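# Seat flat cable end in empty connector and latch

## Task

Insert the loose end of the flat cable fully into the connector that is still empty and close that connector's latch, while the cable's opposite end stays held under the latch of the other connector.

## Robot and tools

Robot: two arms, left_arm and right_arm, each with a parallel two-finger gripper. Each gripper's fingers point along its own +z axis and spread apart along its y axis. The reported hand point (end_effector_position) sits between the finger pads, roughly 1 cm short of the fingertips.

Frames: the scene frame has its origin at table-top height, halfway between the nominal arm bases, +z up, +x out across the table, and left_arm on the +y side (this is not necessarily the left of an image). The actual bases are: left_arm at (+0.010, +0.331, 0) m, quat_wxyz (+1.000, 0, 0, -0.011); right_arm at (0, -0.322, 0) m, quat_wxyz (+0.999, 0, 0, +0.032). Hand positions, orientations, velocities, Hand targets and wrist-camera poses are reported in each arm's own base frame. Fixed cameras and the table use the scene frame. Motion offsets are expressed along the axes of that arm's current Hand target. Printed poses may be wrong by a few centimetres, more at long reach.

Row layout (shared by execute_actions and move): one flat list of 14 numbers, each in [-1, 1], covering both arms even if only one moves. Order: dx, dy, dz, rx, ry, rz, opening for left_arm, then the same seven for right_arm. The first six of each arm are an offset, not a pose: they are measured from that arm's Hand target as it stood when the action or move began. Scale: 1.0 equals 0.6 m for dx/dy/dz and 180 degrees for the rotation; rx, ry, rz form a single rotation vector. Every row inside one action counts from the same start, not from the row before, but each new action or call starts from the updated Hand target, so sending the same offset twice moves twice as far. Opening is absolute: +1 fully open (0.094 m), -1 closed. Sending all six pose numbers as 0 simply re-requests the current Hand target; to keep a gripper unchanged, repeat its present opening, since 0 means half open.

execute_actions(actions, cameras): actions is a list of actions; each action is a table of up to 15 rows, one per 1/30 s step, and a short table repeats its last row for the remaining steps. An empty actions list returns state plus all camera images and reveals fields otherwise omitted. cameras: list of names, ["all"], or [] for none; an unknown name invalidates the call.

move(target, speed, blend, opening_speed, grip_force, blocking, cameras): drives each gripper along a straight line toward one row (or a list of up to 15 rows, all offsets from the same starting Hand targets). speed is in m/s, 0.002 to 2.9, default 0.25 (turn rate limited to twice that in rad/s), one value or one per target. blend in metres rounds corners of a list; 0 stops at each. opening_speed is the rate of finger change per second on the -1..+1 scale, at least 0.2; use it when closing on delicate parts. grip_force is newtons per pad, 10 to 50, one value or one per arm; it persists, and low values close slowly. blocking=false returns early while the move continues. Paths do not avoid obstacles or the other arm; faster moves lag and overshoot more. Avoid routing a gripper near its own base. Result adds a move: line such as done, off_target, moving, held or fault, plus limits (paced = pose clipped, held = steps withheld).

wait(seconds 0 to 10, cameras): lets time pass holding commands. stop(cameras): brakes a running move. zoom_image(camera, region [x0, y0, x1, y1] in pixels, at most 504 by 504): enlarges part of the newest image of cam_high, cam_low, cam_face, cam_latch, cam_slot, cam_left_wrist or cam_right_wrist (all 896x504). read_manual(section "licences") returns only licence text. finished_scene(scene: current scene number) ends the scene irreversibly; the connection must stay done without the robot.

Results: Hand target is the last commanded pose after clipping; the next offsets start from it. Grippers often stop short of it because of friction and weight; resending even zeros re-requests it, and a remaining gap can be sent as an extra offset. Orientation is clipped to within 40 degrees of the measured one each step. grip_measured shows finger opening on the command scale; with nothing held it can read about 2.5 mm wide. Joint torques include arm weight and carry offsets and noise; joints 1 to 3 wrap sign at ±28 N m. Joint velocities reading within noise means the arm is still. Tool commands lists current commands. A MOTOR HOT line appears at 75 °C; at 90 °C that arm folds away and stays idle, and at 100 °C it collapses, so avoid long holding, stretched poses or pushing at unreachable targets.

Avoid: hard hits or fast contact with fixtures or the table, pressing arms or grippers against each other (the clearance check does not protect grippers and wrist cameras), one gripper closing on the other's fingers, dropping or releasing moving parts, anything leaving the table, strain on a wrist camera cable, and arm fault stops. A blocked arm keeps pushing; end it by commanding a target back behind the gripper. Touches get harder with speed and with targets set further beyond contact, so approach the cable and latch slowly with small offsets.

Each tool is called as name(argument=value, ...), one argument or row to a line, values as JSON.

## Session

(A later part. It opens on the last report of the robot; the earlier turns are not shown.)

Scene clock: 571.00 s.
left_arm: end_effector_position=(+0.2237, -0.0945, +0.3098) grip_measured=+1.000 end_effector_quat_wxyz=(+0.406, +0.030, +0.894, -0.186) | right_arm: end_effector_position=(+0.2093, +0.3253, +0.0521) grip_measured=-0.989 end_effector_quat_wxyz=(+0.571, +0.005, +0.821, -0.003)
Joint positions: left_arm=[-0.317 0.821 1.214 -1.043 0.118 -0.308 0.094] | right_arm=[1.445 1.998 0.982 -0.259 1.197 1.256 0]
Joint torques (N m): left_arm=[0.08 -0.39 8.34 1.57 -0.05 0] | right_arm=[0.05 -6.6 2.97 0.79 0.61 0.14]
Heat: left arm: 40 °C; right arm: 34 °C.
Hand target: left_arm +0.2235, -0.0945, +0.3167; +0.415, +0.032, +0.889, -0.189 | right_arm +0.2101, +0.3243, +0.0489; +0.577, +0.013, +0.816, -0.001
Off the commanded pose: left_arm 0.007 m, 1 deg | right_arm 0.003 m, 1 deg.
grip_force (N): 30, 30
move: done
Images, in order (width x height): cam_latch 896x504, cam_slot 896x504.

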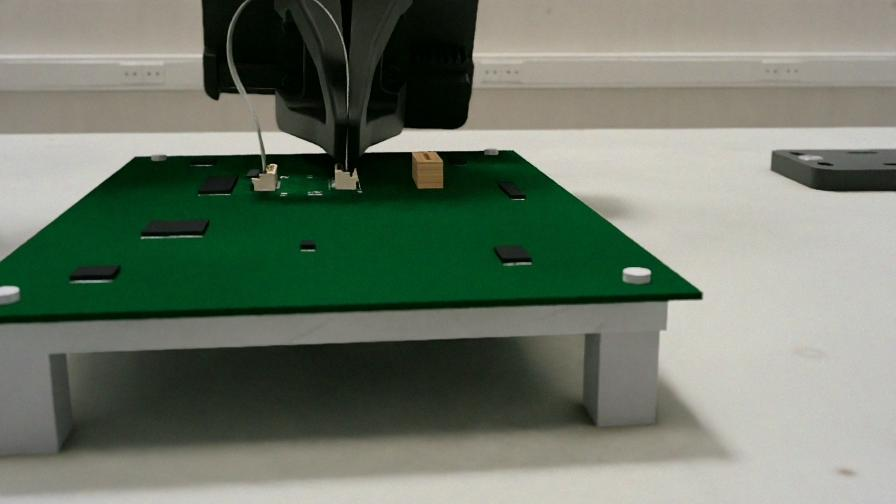

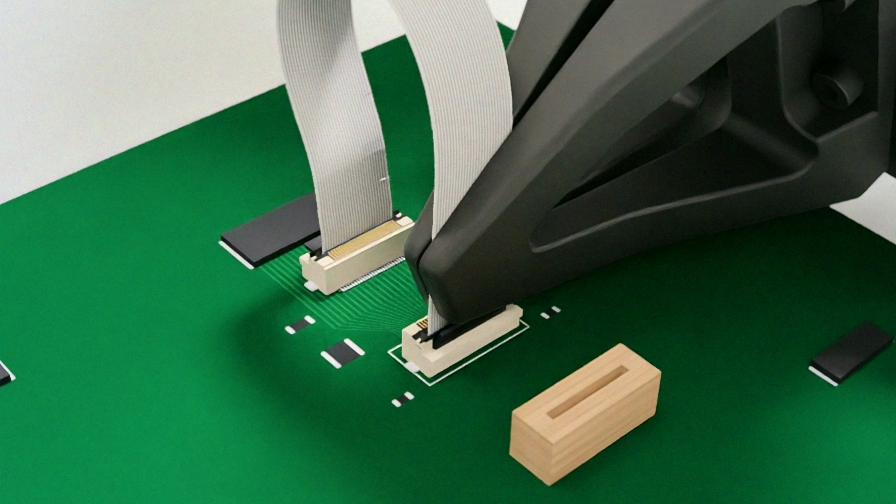

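move(
  target=[0,0,0,0,0,0,1,0.0047,-0.0006,0.0012,0,0.002,0,-1],
  speed=0.03,
  cameras=["cam_latch","cam_slot","cam_face"],
)

zoom_image(
  camera="cam_latch",
  region=[320, 135, 376, 199],
)

zoom_image(
  camera="cam_slot",
  region=[380, 270, 540, 390],
)

zoom_image(
  camera="cam_face",
  region=[430, 170, 530, 250],
)

Scene clock: 575.30 s.
left_arm: end_effector_position=(+0.2237, -0.0945, +0.3098) grip_measured=+1.000 end_effector_quat_wxyz=(+0.406, +0.030, +0.894, -0.186) | right_arm: end_effector_position=(+0.2093, +0.3253, +0.0521) grip_measured=-0.989 end_effector_quat_wxyz=(+0.571, +0.006, +0.821, -0.002)
Joint positions: left_arm=[-0.317 0.821 1.214 -1.043 0.118 -0.308 0.094] | right_arm=[1.445 1.998 0.982 -0.259 1.197 1.258 0]
Joint torques (N m): left_arm=[0.05 -0.08 8.4 1.58 0 0.01] | right_arm=[0.01 -6.26 2.84 0.82 0.55 0.16]
Heat: left arm: 40 °C; right arm: 34 °C.
Hand target: left_arm +0.2235, -0.0945, +0.3167; +0.415, +0.032, +0.889, -0.189 | right_arm +0.2098, +0.3240, +0.0460; +0.575, +0.013, +0.818, -0.001
Off the commanded pose: left_arm 0.007 m, 1 deg | right_arm 0.006 m, 1 deg.
grip_force (N): 30, 30
move: done
Images, in order (width x height): cam_face 896x504, cam_latch 896x504, cam_slot 896x504.

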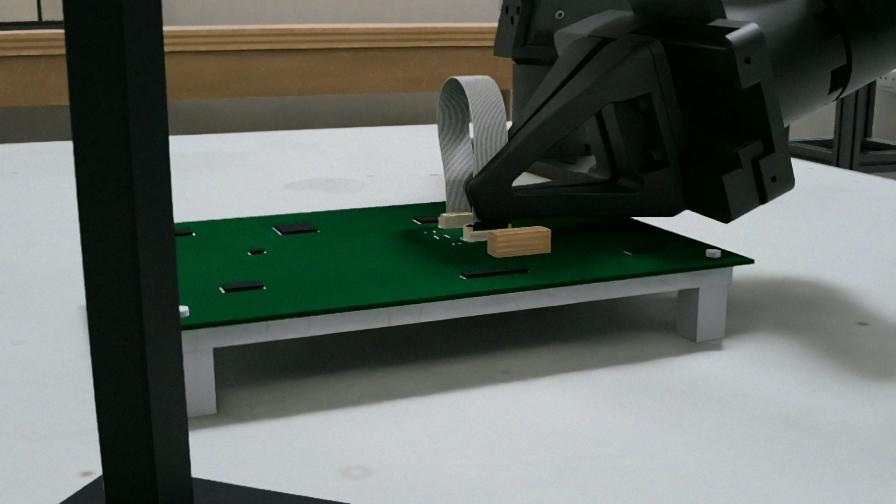

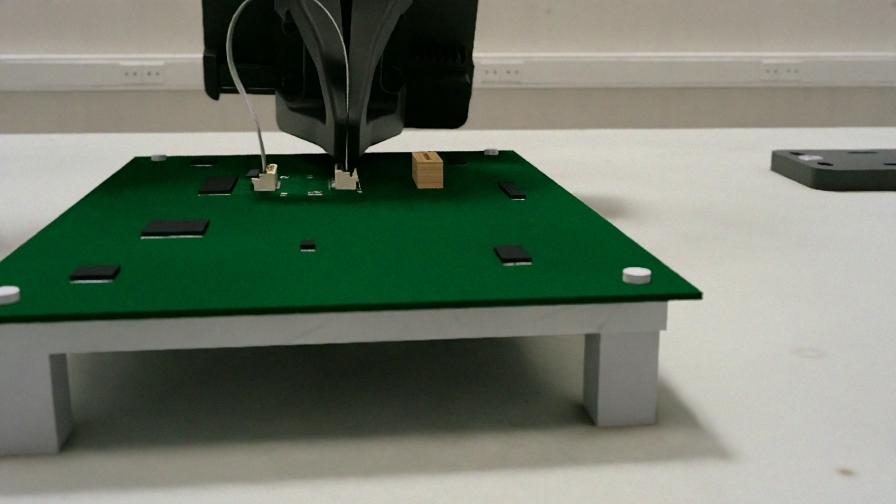

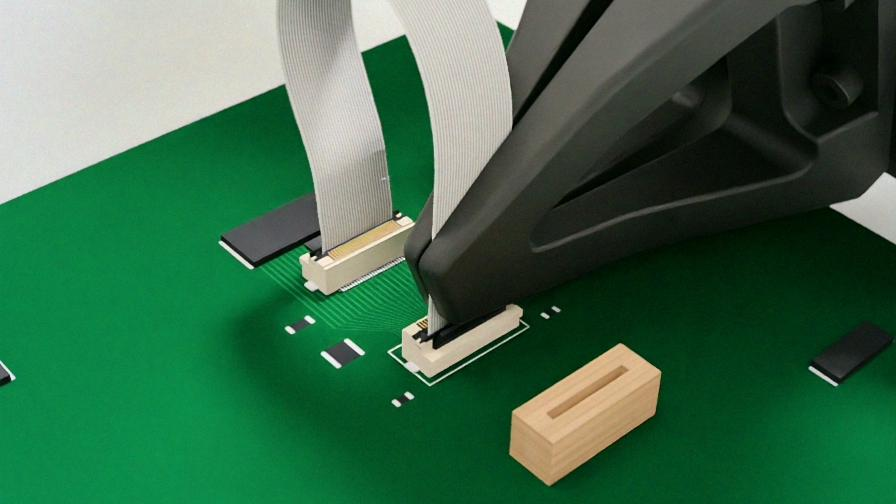

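Scaled by 7.875 from the camera's 896x504 image, which has a finer 1280x720 frame.

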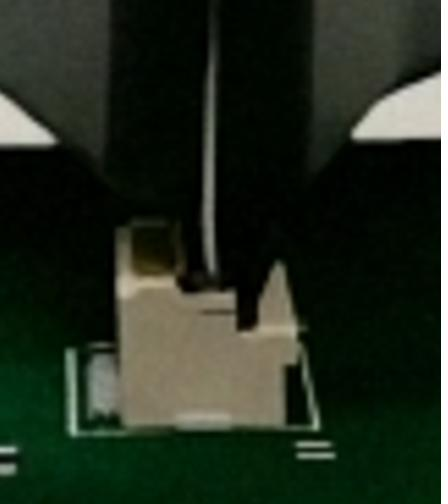

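Scaled by 3.150 from the camera's 896x504 image, which has a finer 1280x720 frame.

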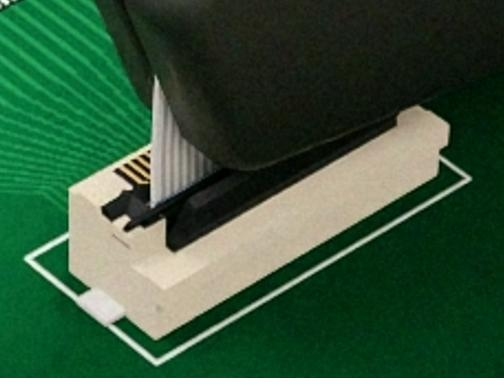

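Scaled by 5.040 from the camera's 896x504 image, which has a finer 1280x720 frame.

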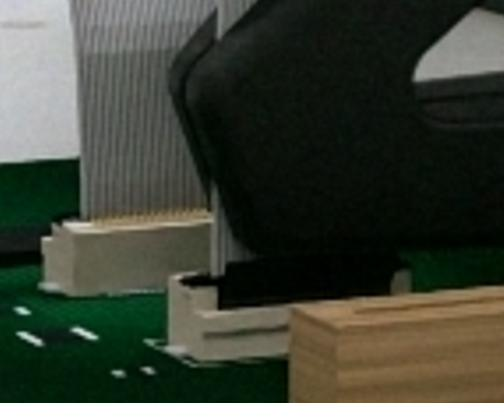

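move(
  target=[0,0,0,0,0,0,1,-0.0094,0.0006,-0.0034,0,-0.004,0,-1],
  speed=0.05,
)

move(
  target=[0,0,0,0,0,0,1,0,0,0,0,0,0,-0.915],
  speed=0.05,
  opening_speed=0.3,
  cameras=["cam_latch","cam_slot","cam_face"],
)

zoom_image(
  camera="cam_latch",
  region=[320, 135, 376, 199],
)

zoom_image(
  camera="cam_slot",
  region=[380, 270, 540, 390],
)

Scene clock: 578.33 s.
left_arm: end_effector_position=(+0.2237, -0.0945, +0.3098) grip_measured=+1.000 end_effector_quat_wxyz=(+0.406, +0.030, +0.894, -0.186) | right_arm: end_effector_position=(+0.2093, +0.3253, +0.0522) grip_measured=-0.989 end_effector_quat_wxyz=(+0.571, +0.006, +0.821, -0.002)
Joint positions: left_arm=[-0.317 0.821 1.214 -1.043 0.118 -0.308 0.094] | right_arm=[1.445 1.998 0.982 -0.259 1.198 1.258 0]
Joint torques (N m): left_arm=[0.01 -0.27 8.27 1.56 -0.03 0.02] | right_arm=[0.2 -7.04 3.07 0.74 0.67 0.11]
Heat: left arm: 40 °C; right arm: 34 °C.
Hand target: left_arm +0.2235, -0.0945, +0.3167; +0.415, +0.032, +0.889, -0.189 | right_arm +0.2099, +0.3243, +0.0520; +0.580, +0.013, +0.815, -0.001
Off the commanded pose: left_arm 0.007 m, 1 deg | right_arm 0.001 m, 1 deg.
grip_force (N): 30, 30
move: done

Scene clock: 578.83 s.
left_arm: end_effector_position=(+0.2237, -0.0945, +0.3098) grip_measured=+1.000 end_effector_quat_wxyz=(+0.406, +0.030, +0.894, -0.186) | right_arm: end_effector_position=(+0.2093, +0.3253, +0.0522) grip_measured=-0.917 end_effector_quat_wxyz=(+0.571, +0.006, +0.821, -0.002)
Joint positions: left_arm=[-0.317 0.821 1.214 -1.043 0.118 -0.308 0.094] | right_arm=[1.445 1.998 0.982 -0.259 1.198 1.258 0.004]
Joint torques (N m): left_arm=[0.14 -0.38 8.23 1.56 0 0.05] | right_arm=[0.21 -7.04 3.08 0.74 0.67 0.12]
Heat: left arm: 40 °C; right arm: 34 °C.
Hand target: left_arm +0.2235, -0.0945, +0.3167; +0.415, +0.032, +0.889, -0.189 | right_arm +0.2099, +0.3243, +0.0520; +0.580, +0.013, +0.815, -0.001
Off the commanded pose: left_arm 0.007 m, 1 deg | right_arm 0.001 m, 1 deg.
grip_force (N): 30, 30
move: done
Images, in order (width x height): cam_face 896x504, cam_latch 896x504, cam_slot 896x504.

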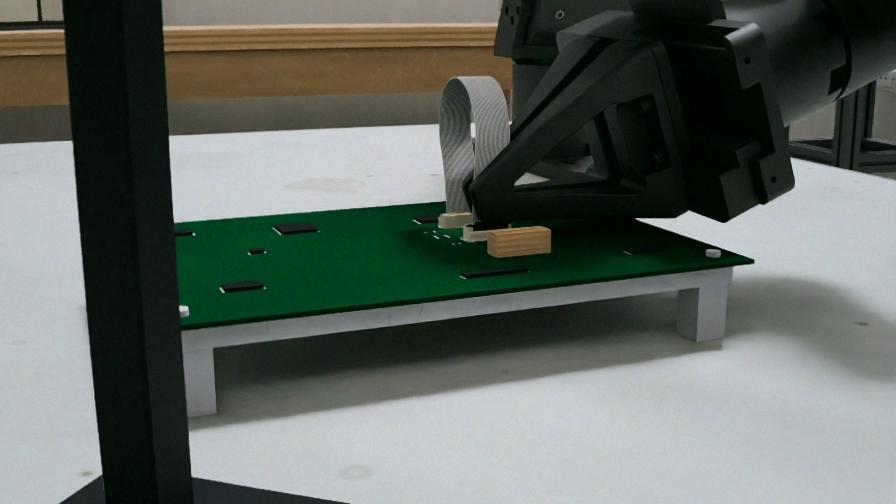

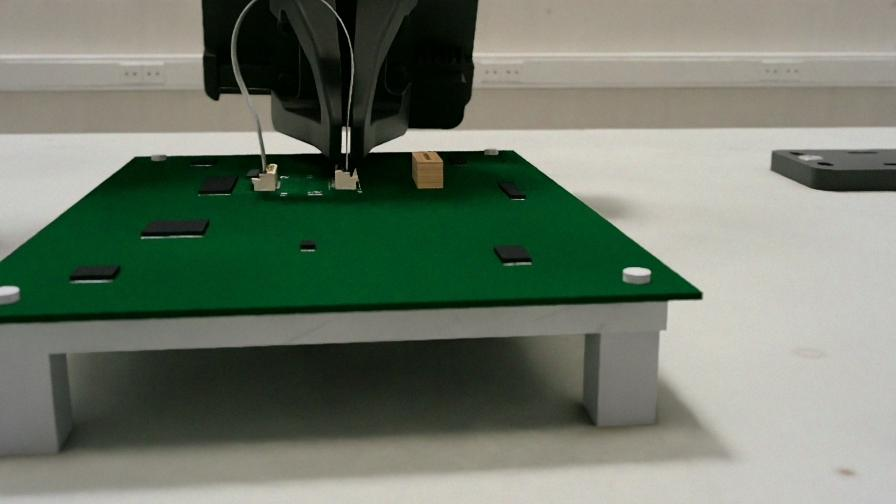

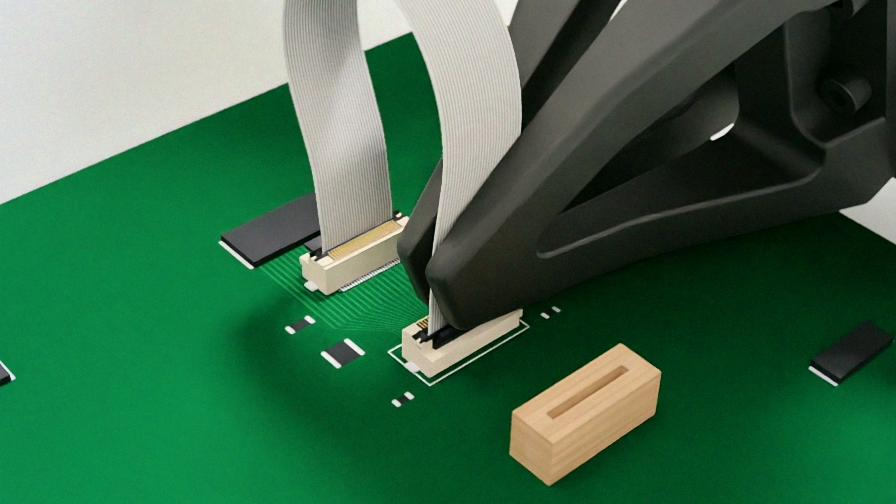

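Scaled by 7.875 from the camera's 896x504 image, which has a finer 1280x720 frame.

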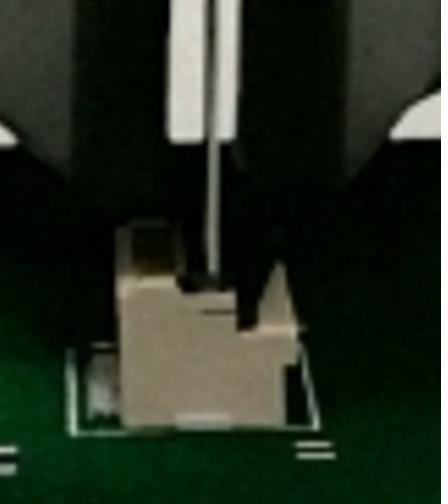

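Scaled by 3.150 from the camera's 896x504 image, which has a finer 1280x720 frame.

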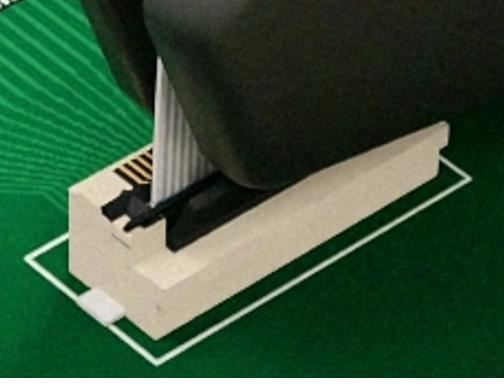

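move(
  target=[0,0,0,0,0,0,1,0,0,0,0,0,-0.039,-0.865],
  speed=0.05,
  opening_speed=0.3,
  cameras=["cam_latch","cam_slot","cam_face"],
)

zoom_image(
  camera="cam_latch",
  region=[320, 135, 376, 199],
)

zoom_image(
  camera="cam_slot",
  region=[380, 270, 540, 390],
)

Scene clock: 583.03 s.
left_arm: end_effector_position=(+0.2237, -0.0945, +0.3098) grip_measured=+1.000 end_effector_quat_wxyz=(+0.406, +0.030, +0.894, -0.186) | right_arm: end_effector_position=(+0.2092, +0.3254, +0.0518) grip_measured=-0.867 end_effector_quat_wxyz=(+0.569, -0.041, +0.821, -0.035)
Joint positions: left_arm=[-0.317 0.821 1.214 -1.043 0.118 -0.308 0.094] | right_arm=[1.445 1.998 0.982 -0.259 1.196 1.142 0.006]
Joint torques (N m): left_arm=[0.05 -0.23 8.34 1.57 -0.03 0.04] | right_arm=[0.21 -7.01 3.1 0.73 0.69 0.08]
Heat: left arm: 40 °C; right arm: 33 °C.
Hand target: left_arm +0.2235, -0.0945, +0.3167; +0.415, +0.032, +0.889, -0.189 | right_arm +0.2099, +0.3243, +0.0521; +0.579, -0.037, +0.814, -0.037
Off the commanded pose: left_arm 0.007 m, 1 deg | right_arm 0.001 m, 1 deg.
grip_force (N): 30, 30
move: done
Images, in order (width x height): cam_face 896x504, cam_latch 896x504, cam_slot 896x504.

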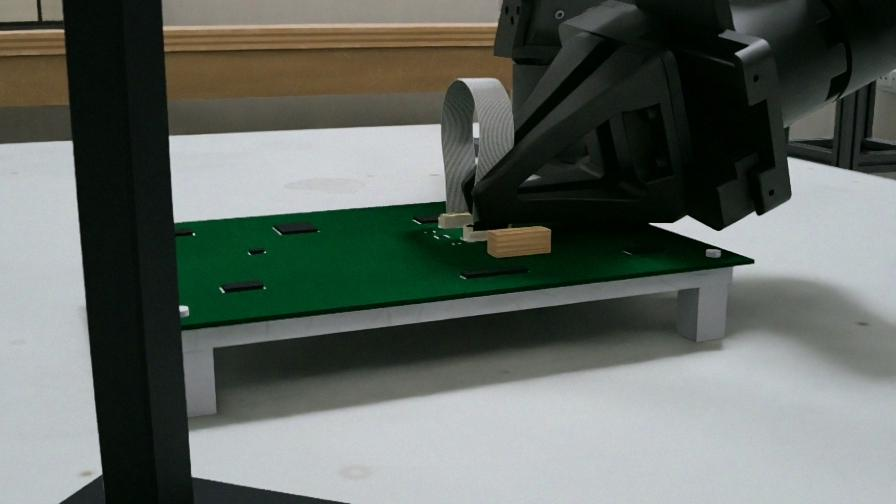

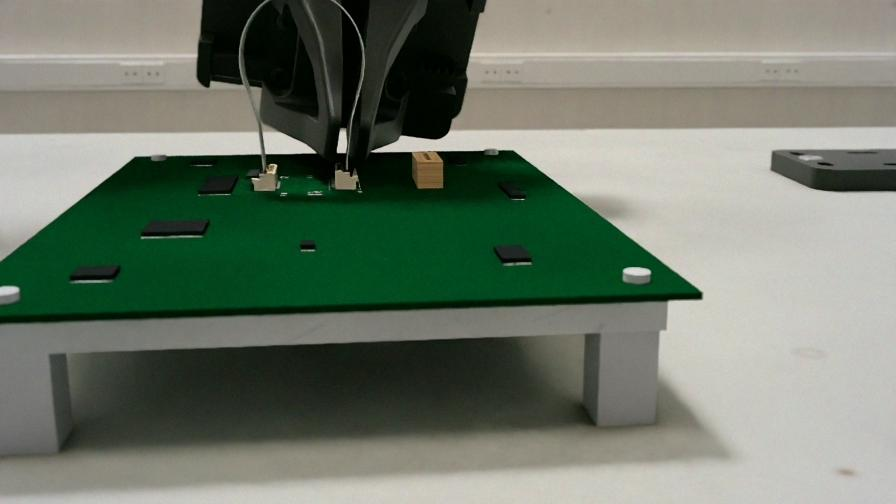

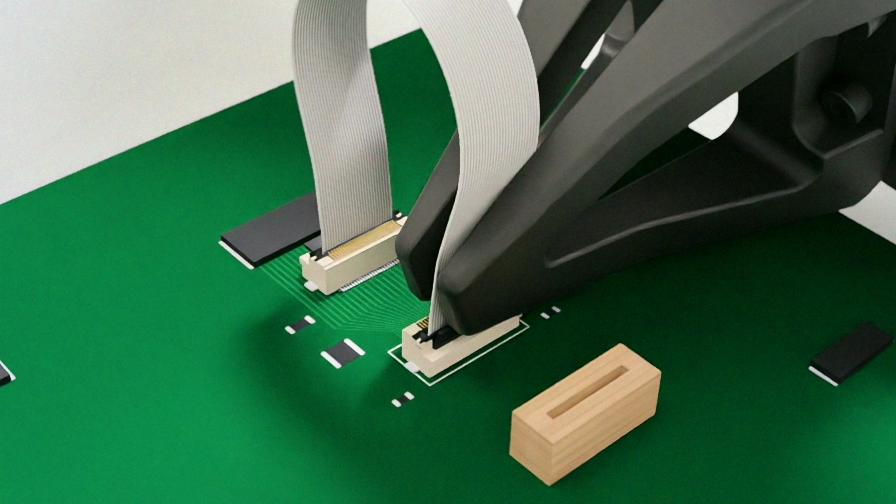

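Scaled by 7.875 from the camera's 896x504 image, which has a finer 1280x720 frame.

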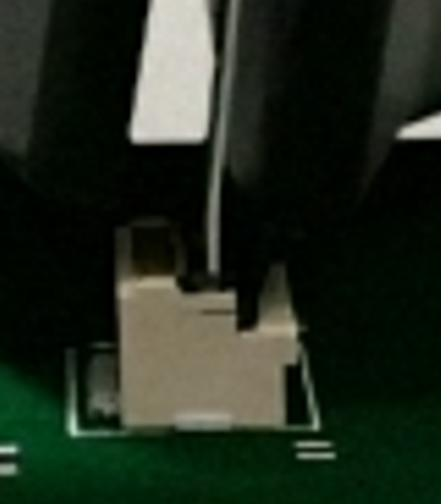

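Scaled by 3.150 from the camera's 896x504 image, which has a finer 1280x720 frame.

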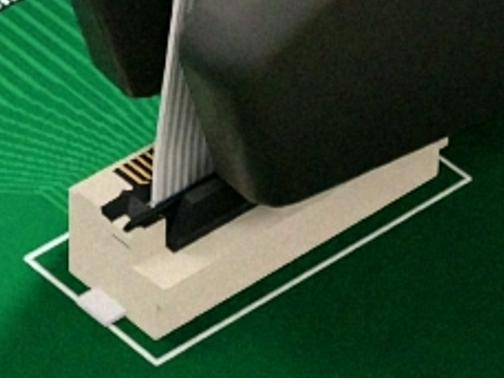

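move(
  target=[0,0,0,0,0,0,1,0.0062,0.0017,0.0022,0,0,0,-0.865],
  speed=0.03,
  cameras=["cam_latch","cam_slot"],
)

zoom_image(
  camera="cam_latch",
  region=[320, 135, 376, 199],
)

zoom_image(
  camera="cam_slot",
  region=[380, 270, 540, 390],
)

Scene clock: 585.50 s.
left_arm: end_effector_position=(+0.2237, -0.0945, +0.3098) grip_measured=+1.000 end_effector_quat_wxyz=(+0.406, +0.030, +0.894, -0.186) | right_arm: end_effector_position=(+0.2096, +0.3255, +0.0513) grip_measured=-0.867 end_effector_quat_wxyz=(+0.571, -0.041, +0.819, -0.036)
Joint positions: left_arm=[-0.317 0.821 1.214 -1.043 0.118 -0.308 0.094] | right_arm=[1.445 2.004 0.982 -0.253 1.202 1.142 0.006]
Joint torques (N m): left_arm=[0.03 -0.38 8.35 1.57 0 -0.03] | right_arm=[0.23 -6.52 3.06 0.78 0.63 0.07]
Heat: left arm: 40 °C; right arm: 33 °C.
Hand target: left_arm +0.2235, -0.0945, +0.3167; +0.415, +0.032, +0.889, -0.189 | right_arm +0.2099, +0.3249, +0.0480; +0.579, -0.037, +0.814, -0.037
Off the commanded pose: left_arm 0.007 m, 1 deg | right_arm 0.003 m, 1 deg.
grip_force (N): 30, 30
move: done
Images, in order (width x height): cam_latch 896x504, cam_slot 896x504.

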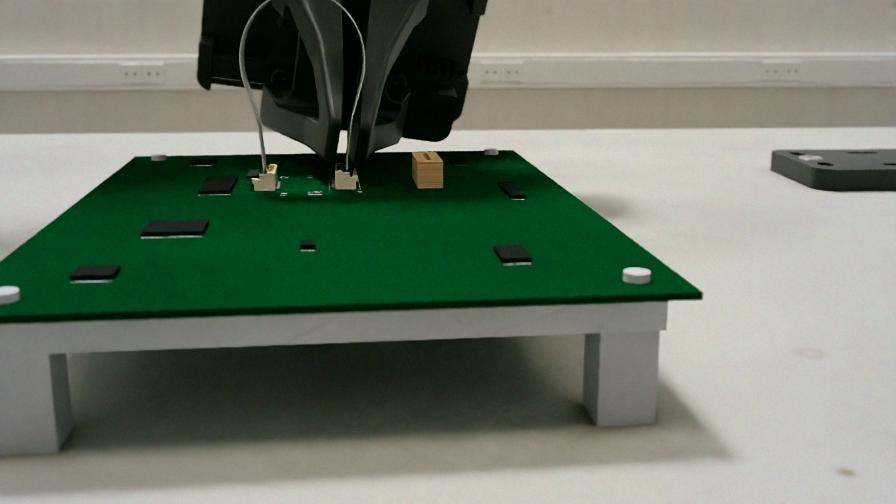

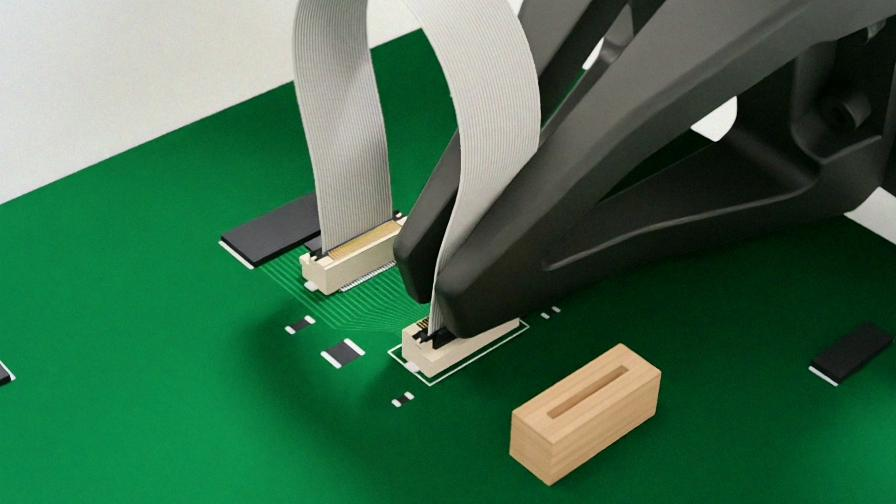

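Scaled by 7.875 from the camera's 896x504 image, which has a finer 1280x720 frame.

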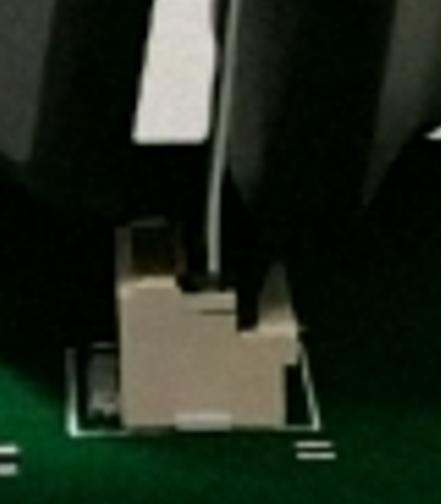

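Scaled by 3.150 from the camera's 896x504 image, which has a finer 1280x720 frame.

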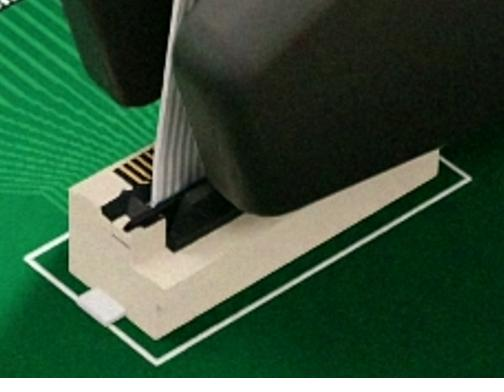

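move(
  target=[0,0,0,0,0,0,1,0.0062,0.0012,0.0022,0,0,0,-0.865],
  speed=0.03,
  cameras=["cam_latch","cam_slot"],
)

zoom_image(
  camera="cam_latch",
  region=[320, 135, 376, 199],
)

zoom_image(
  camera="cam_slot",
  region=[380, 270, 540, 390],
)

Scene clock: 589.50 s.
left_arm: end_effector_position=(+0.2237, -0.0945, +0.3098) grip_measured=+1.000 end_effector_quat_wxyz=(+0.406, +0.030, +0.894, -0.186) | right_arm: end_effector_position=(+0.2104, +0.3265, +0.0506) grip_measured=-0.867 end_effector_quat_wxyz=(+0.576, -0.037, +0.816, -0.034)
Joint positions: left_arm=[-0.317 0.821 1.214 -1.043 0.118 -0.308 0.094] | right_arm=[1.445 2.013 0.982 -0.235 1.213 1.142 0.006]
Joint torques (N m): left_arm=[0.08 -0.18 8.31 1.6 -0.03 0.06] | right_arm=[0.24 -6.31 2.82 0.76 0.53 0.06]
Heat: left arm: 40 °C; right arm: 33 °C.
Hand target: left_arm +0.2235, -0.0945, +0.3167; +0.415, +0.032, +0.889, -0.189 | right_arm +0.2099, +0.3252, +0.0440; +0.579, -0.037, +0.814, -0.037
Off the commanded pose: left_arm 0.007 m, 1 deg | right_arm 0.007 m, 0 deg.
grip_force (N): 30, 30
move: done
Images, in order (width x height): cam_latch 896x504, cam_slot 896x504.

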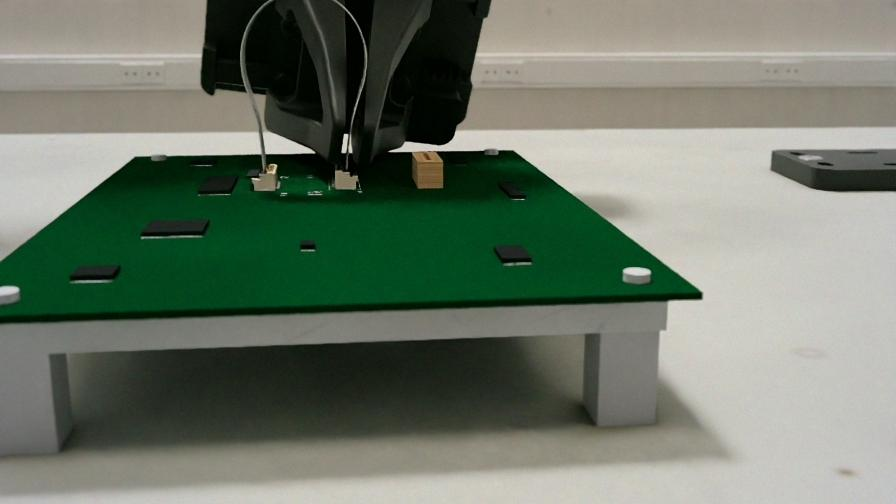

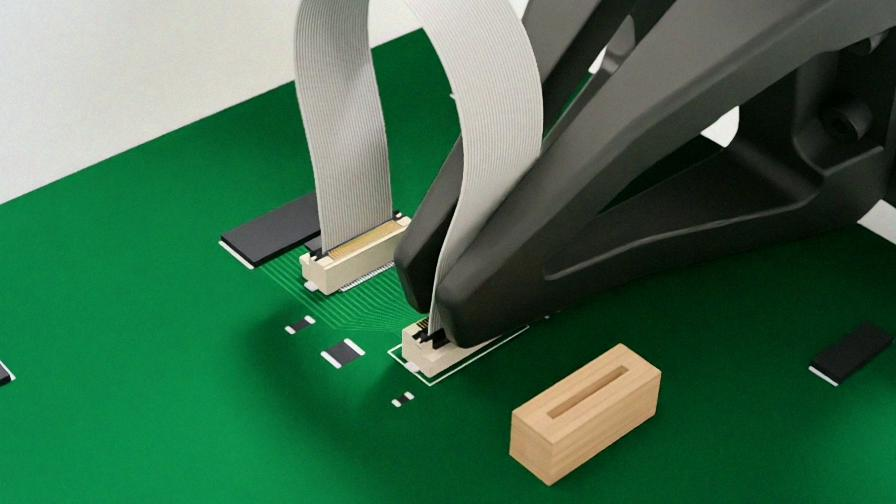

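Scaled by 7.875 from the camera's 896x504 image, which has a finer 1280x720 frame.

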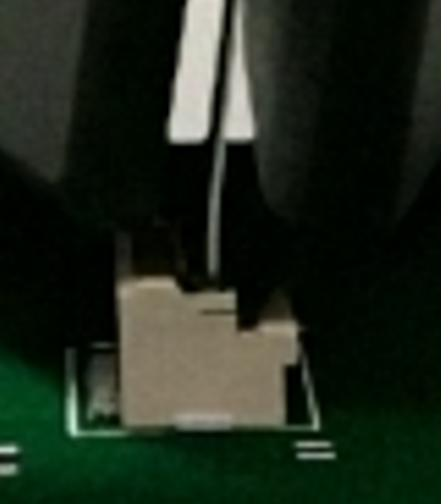

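Scaled by 3.150 from the camera's 896x504 image, which has a finer 1280x720 frame.

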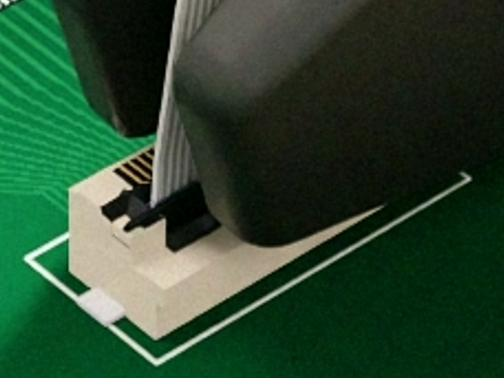

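zoom_image(
  camera="cam_slot",
  region=[395, 315, 475, 385],
)

zoom_image(
  camera="cam_latch",
  region=[330, 155, 366, 195],
)

Scaled by 6.300 from the camera's 896x504 image, which has a finer 1280x720 frame.

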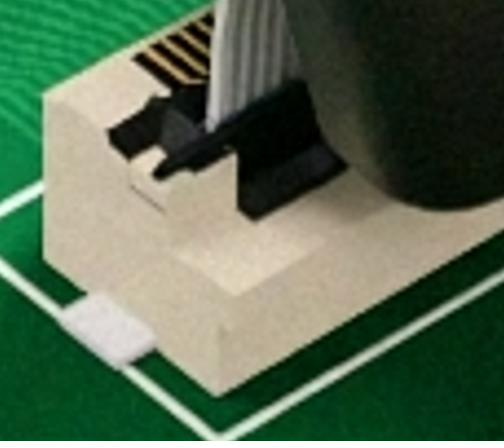

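Scaled by 12.600 from the camera's 896x504 image, which has a finer 1280x720 frame.

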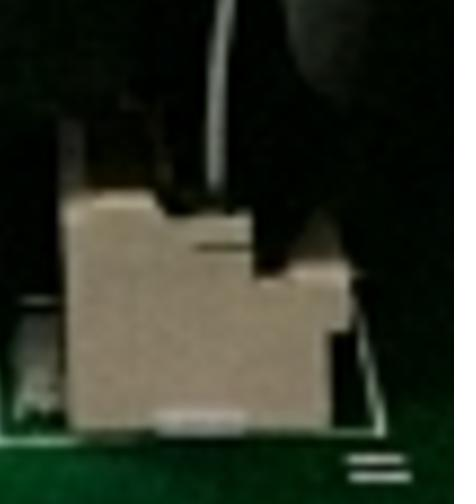

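zoom_image(
  camera="cam_latch",
  region=[246, 155, 286, 200],
)

zoom_image(
  camera="cam_slot",
  region=[290, 190, 420, 300],
)

Scaled by 11.200 from the camera's 896x504 image, which has a finer 1280x720 frame.

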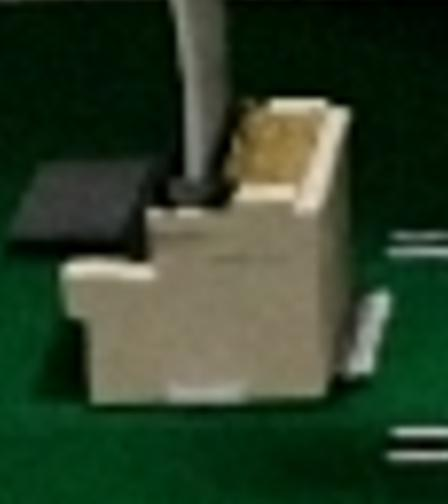

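Scaled by 3.877 from the camera's 896x504 image, which has a finer 1280x720 frame.

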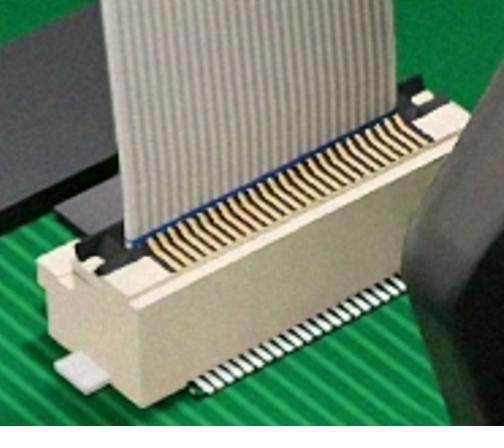

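move(
  target=[0,0,0,0,0,0,1,-0.02,-0.0035,-0.0026,0.0052,-0.0097,0.0008,-0.865],
  speed=0.03,
  cameras=["cam_latch","cam_slot"],
)

zoom_image(
  camera="cam_latch",
  region=[320, 135, 376, 199],
)

zoom_image(
  camera="cam_slot",
  region=[380, 270, 540, 390],
)

Scene clock: 598.13 s.
left_arm: end_effector_position=(+0.2237, -0.0945, +0.3098) grip_measured=+1.000 end_effector_quat_wxyz=(+0.406, +0.030, +0.894, -0.186) | right_arm: end_effector_position=(+0.2107, +0.3262, +0.0514) grip_measured=-0.867 end_effector_quat_wxyz=(+0.578, -0.037, +0.815, -0.035)
Joint positions: left_arm=[-0.317 0.821 1.214 -1.043 0.118 -0.308 0.094] | right_arm=[1.445 2.013 0.982 -0.235 1.218 1.142 0.006]
Joint torques (N m): left_arm=[0.02 -0.2 8.18 1.55 -0.02 0.01] | right_arm=[0.1 -7.38 3.78 0.53 0.8 0.07]
Heat: left arm: 40 °C; right arm: 33 °C.
Hand target: left_arm +0.2235, -0.0945, +0.3167; +0.415, +0.032, +0.889, -0.189 | right_arm +0.2124, +0.3244, +0.0560; +0.591, -0.032, +0.805, -0.042
Off the commanded pose: left_arm 0.007 m, 1 deg | right_arm 0.005 m, 2 deg.
grip_force (N): 30, 30
move: done
Images, in order (width x height): cam_latch 896x504, cam_slot 896x504.

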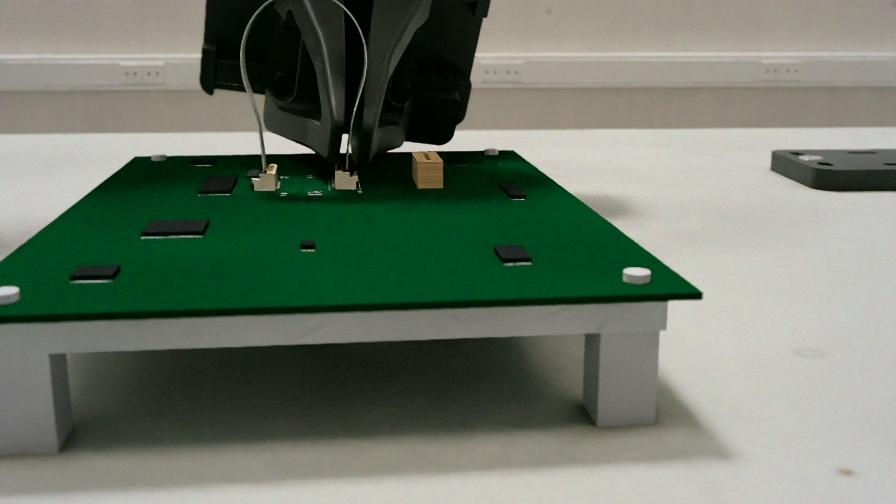

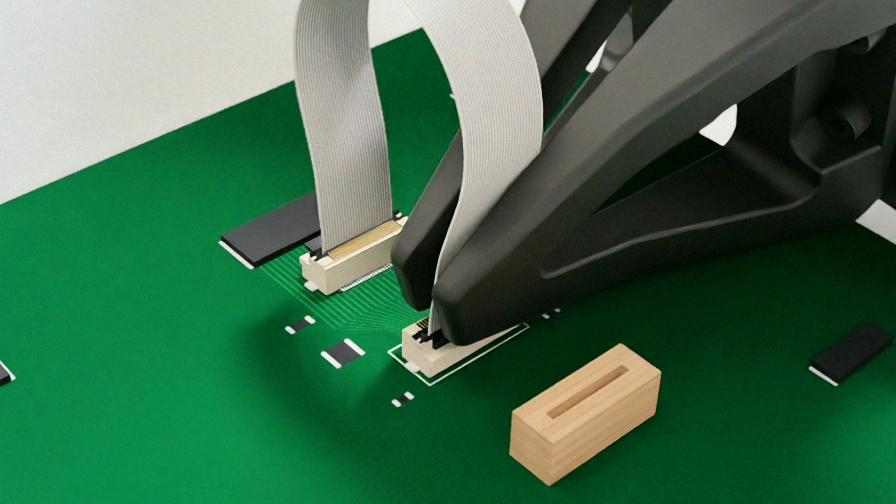

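Scaled by 7.875 from the camera's 896x504 image, which has a finer 1280x720 frame.

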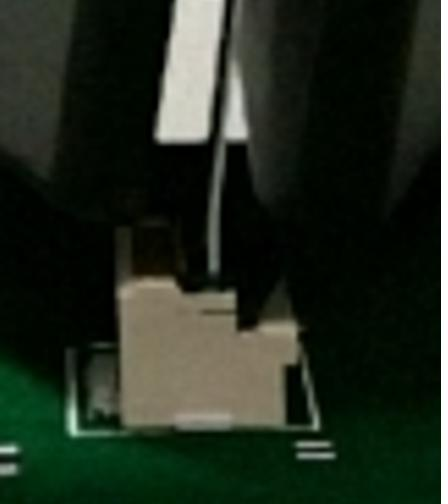

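Scaled by 3.150 from the camera's 896x504 image, which has a finer 1280x720 frame.

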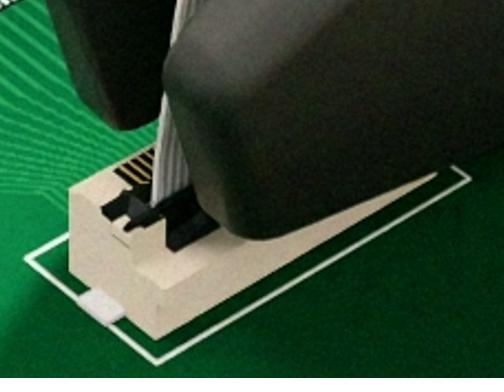

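move(
  target=[0,0,0,0,0,0,1,-0.0073,-0.0036,0.0005,0.0042,-0.0078,0.0007,-0.865],
  speed=0.03,
  cameras=["cam_latch","cam_slot"],
)

zoom_image(
  camera="cam_latch",
  region=[320, 135, 376, 199],
)

zoom_image(
  camera="cam_slot",
  region=[380, 270, 540, 390],
)

Scene clock: 601.10 s.
left_arm: end_effector_position=(+0.2237, -0.0945, +0.3098) grip_measured=+1.000 end_effector_quat_wxyz=(+0.406, +0.030, +0.894, -0.186) | right_arm: end_effector_position=(+0.2122, +0.3244, +0.0558) grip_measured=-0.867 end_effector_quat_wxyz=(+0.588, -0.035, +0.807, -0.040)
Joint positions: left_arm=[-0.317 0.821 1.214 -1.043 0.118 -0.308 0.094] | right_arm=[1.445 2.013 0.982 -0.237 1.245 1.142 0.006]
Joint torques (N m): left_arm=[0.03 -0.23 8.23 1.52 -0.03 0.02] | right_arm=[0.01 -7.27 3.88 0.52 0.79 0.12]
Heat: left arm: 40 °C; right arm: 33 °C.
Hand target: left_arm +0.2235, -0.0945, +0.3167; +0.415, +0.032, +0.889, -0.189 | right_arm +0.2140, +0.3227, +0.0603; +0.601, -0.028, +0.797, -0.046
Off the commanded pose: left_arm 0.007 m, 1 deg | right_arm 0.005 m, 2 deg.
grip_force (N): 30, 30
move: done
Images, in order (width x height): cam_latch 896x504, cam_slot 896x504.

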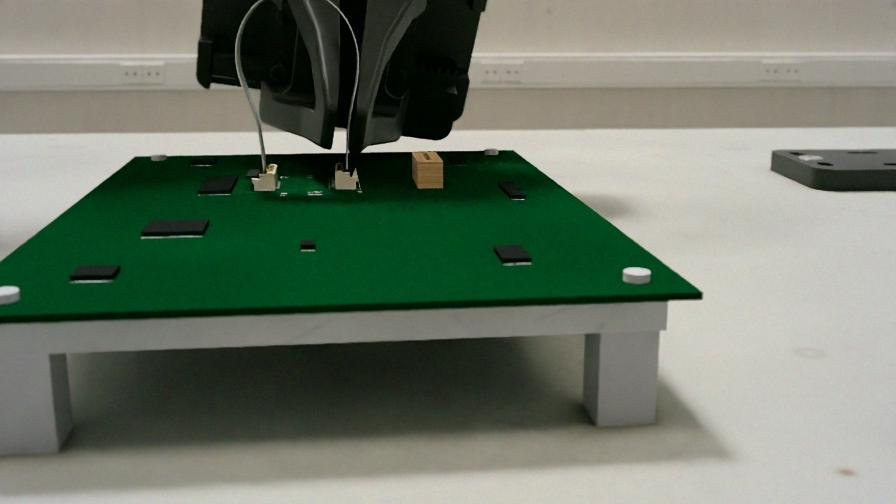

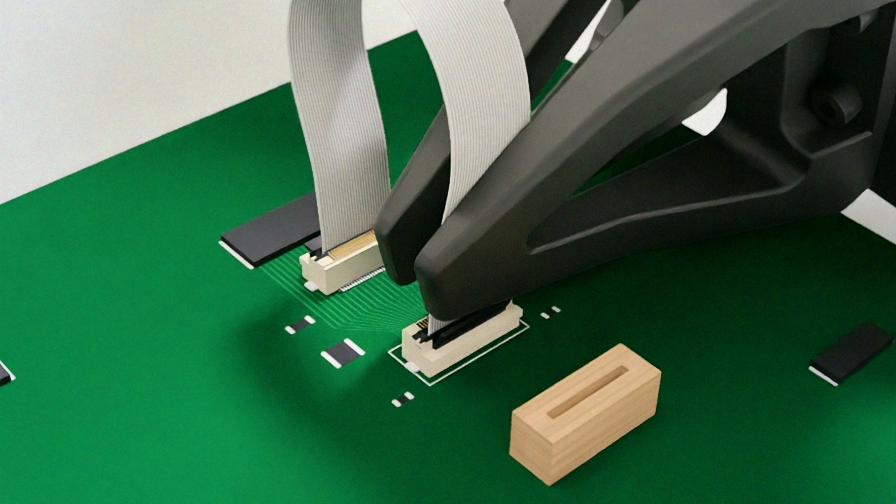

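Scaled by 7.875 from the camera's 896x504 image, which has a finer 1280x720 frame.

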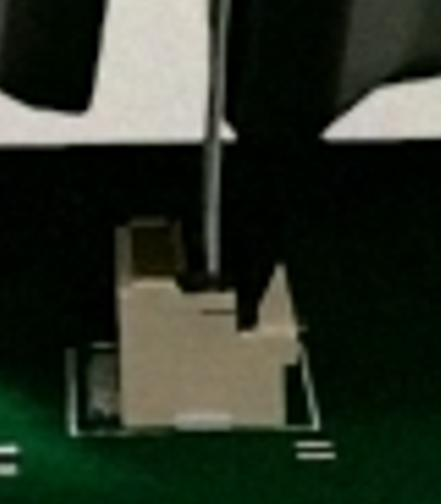

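Scaled by 3.150 from the camera's 896x504 image, which has a finer 1280x720 frame.

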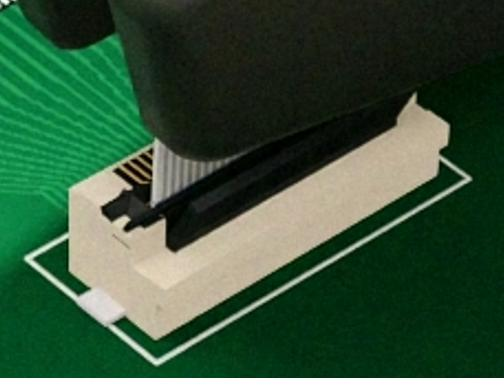

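move(
  target=[0,0,0,0,0,0,1,0.00817,-0.0011,0.00235,0,0,0,-0.865],
  speed=0.03,
  cameras=["cam_latch"],
)

zoom_image(
  camera="cam_latch",
  region=[320, 135, 376, 199],
)

Scene clock: 610.47 s.
left_arm: end_effector_position=(+0.2237, -0.0945, +0.3098) grip_measured=+1.000 end_effector_quat_wxyz=(+0.406, +0.030, +0.894, -0.186) | right_arm: end_effector_position=(+0.2122, +0.3239, +0.0543) grip_measured=-0.867 end_effector_quat_wxyz=(+0.588, -0.036, +0.807, -0.042)
Joint positions: left_arm=[-0.317 0.821 1.214 -1.043 0.118 -0.308 0.094] | right_arm=[1.445 2.018 0.982 -0.237 1.247 1.142 0.006]
Joint torques (N m): left_arm=[0.06 -0.23 8.17 1.56 -0.03 -0.01] | right_arm=[-0.01 -6.84 3.18 0.68 0.78 0.14]
Heat: left arm: 40 °C; right arm: 34 °C.
Hand target: left_arm +0.2235, -0.0945, +0.3167; +0.415, +0.032, +0.889, -0.189 | right_arm +0.2140, +0.3215, +0.0554; +0.602, -0.028, +0.797, -0.046
Off the commanded pose: left_arm 0.007 m, 1 deg | right_arm 0.003 m, 2 deg.
grip_force (N): 30, 30
move: done
Images, in order (width x height): cam_latch 896x504.

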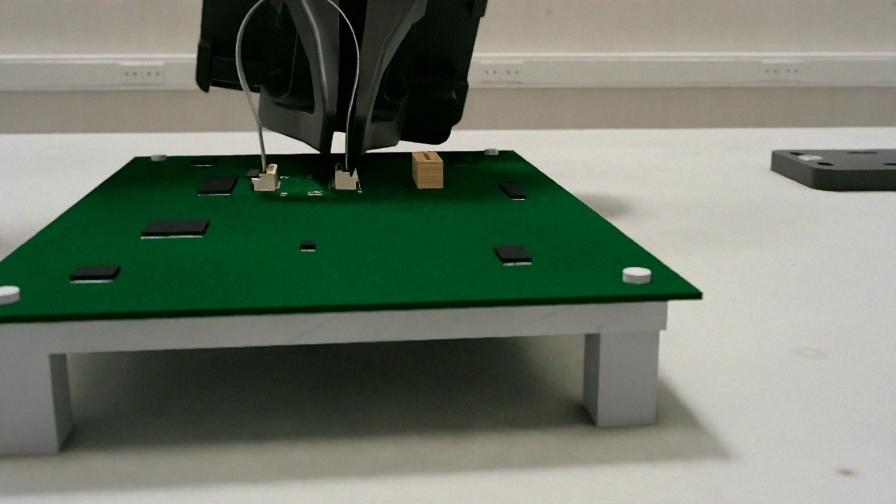

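Scaled by 7.875 from the camera's 896x504 image, which has a finer 1280x720 frame.

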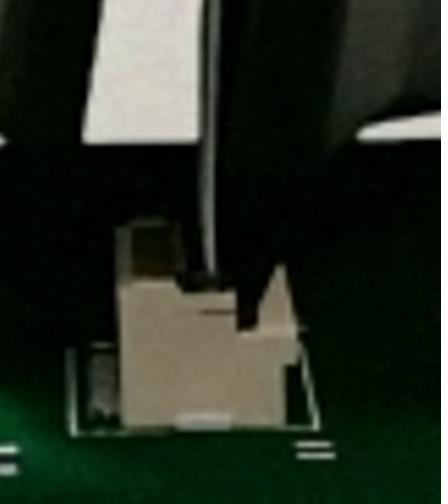

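zoom_image(
  camera="cam_latch",
  region=[329, 140, 371, 164],
)

zoom_image(
  camera="cam_latch",
  region=[300, 100, 412, 164],
)

Scaled by 12.000 from the camera's 896x504 image, which has a finer 1280x720 frame.

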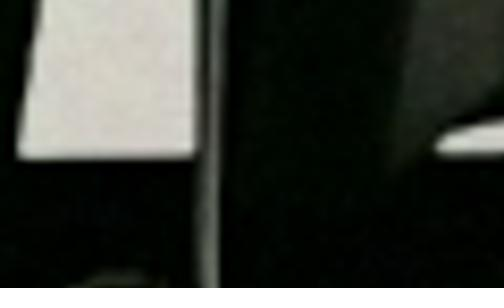

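Scaled by 4.500 from the camera's 896x504 image, which has a finer 1280x720 frame.

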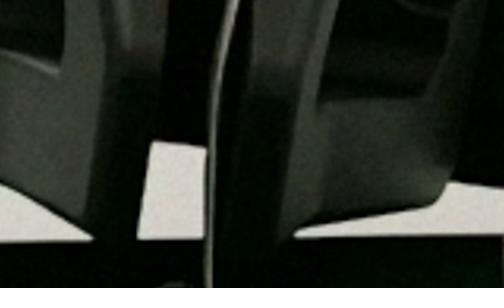

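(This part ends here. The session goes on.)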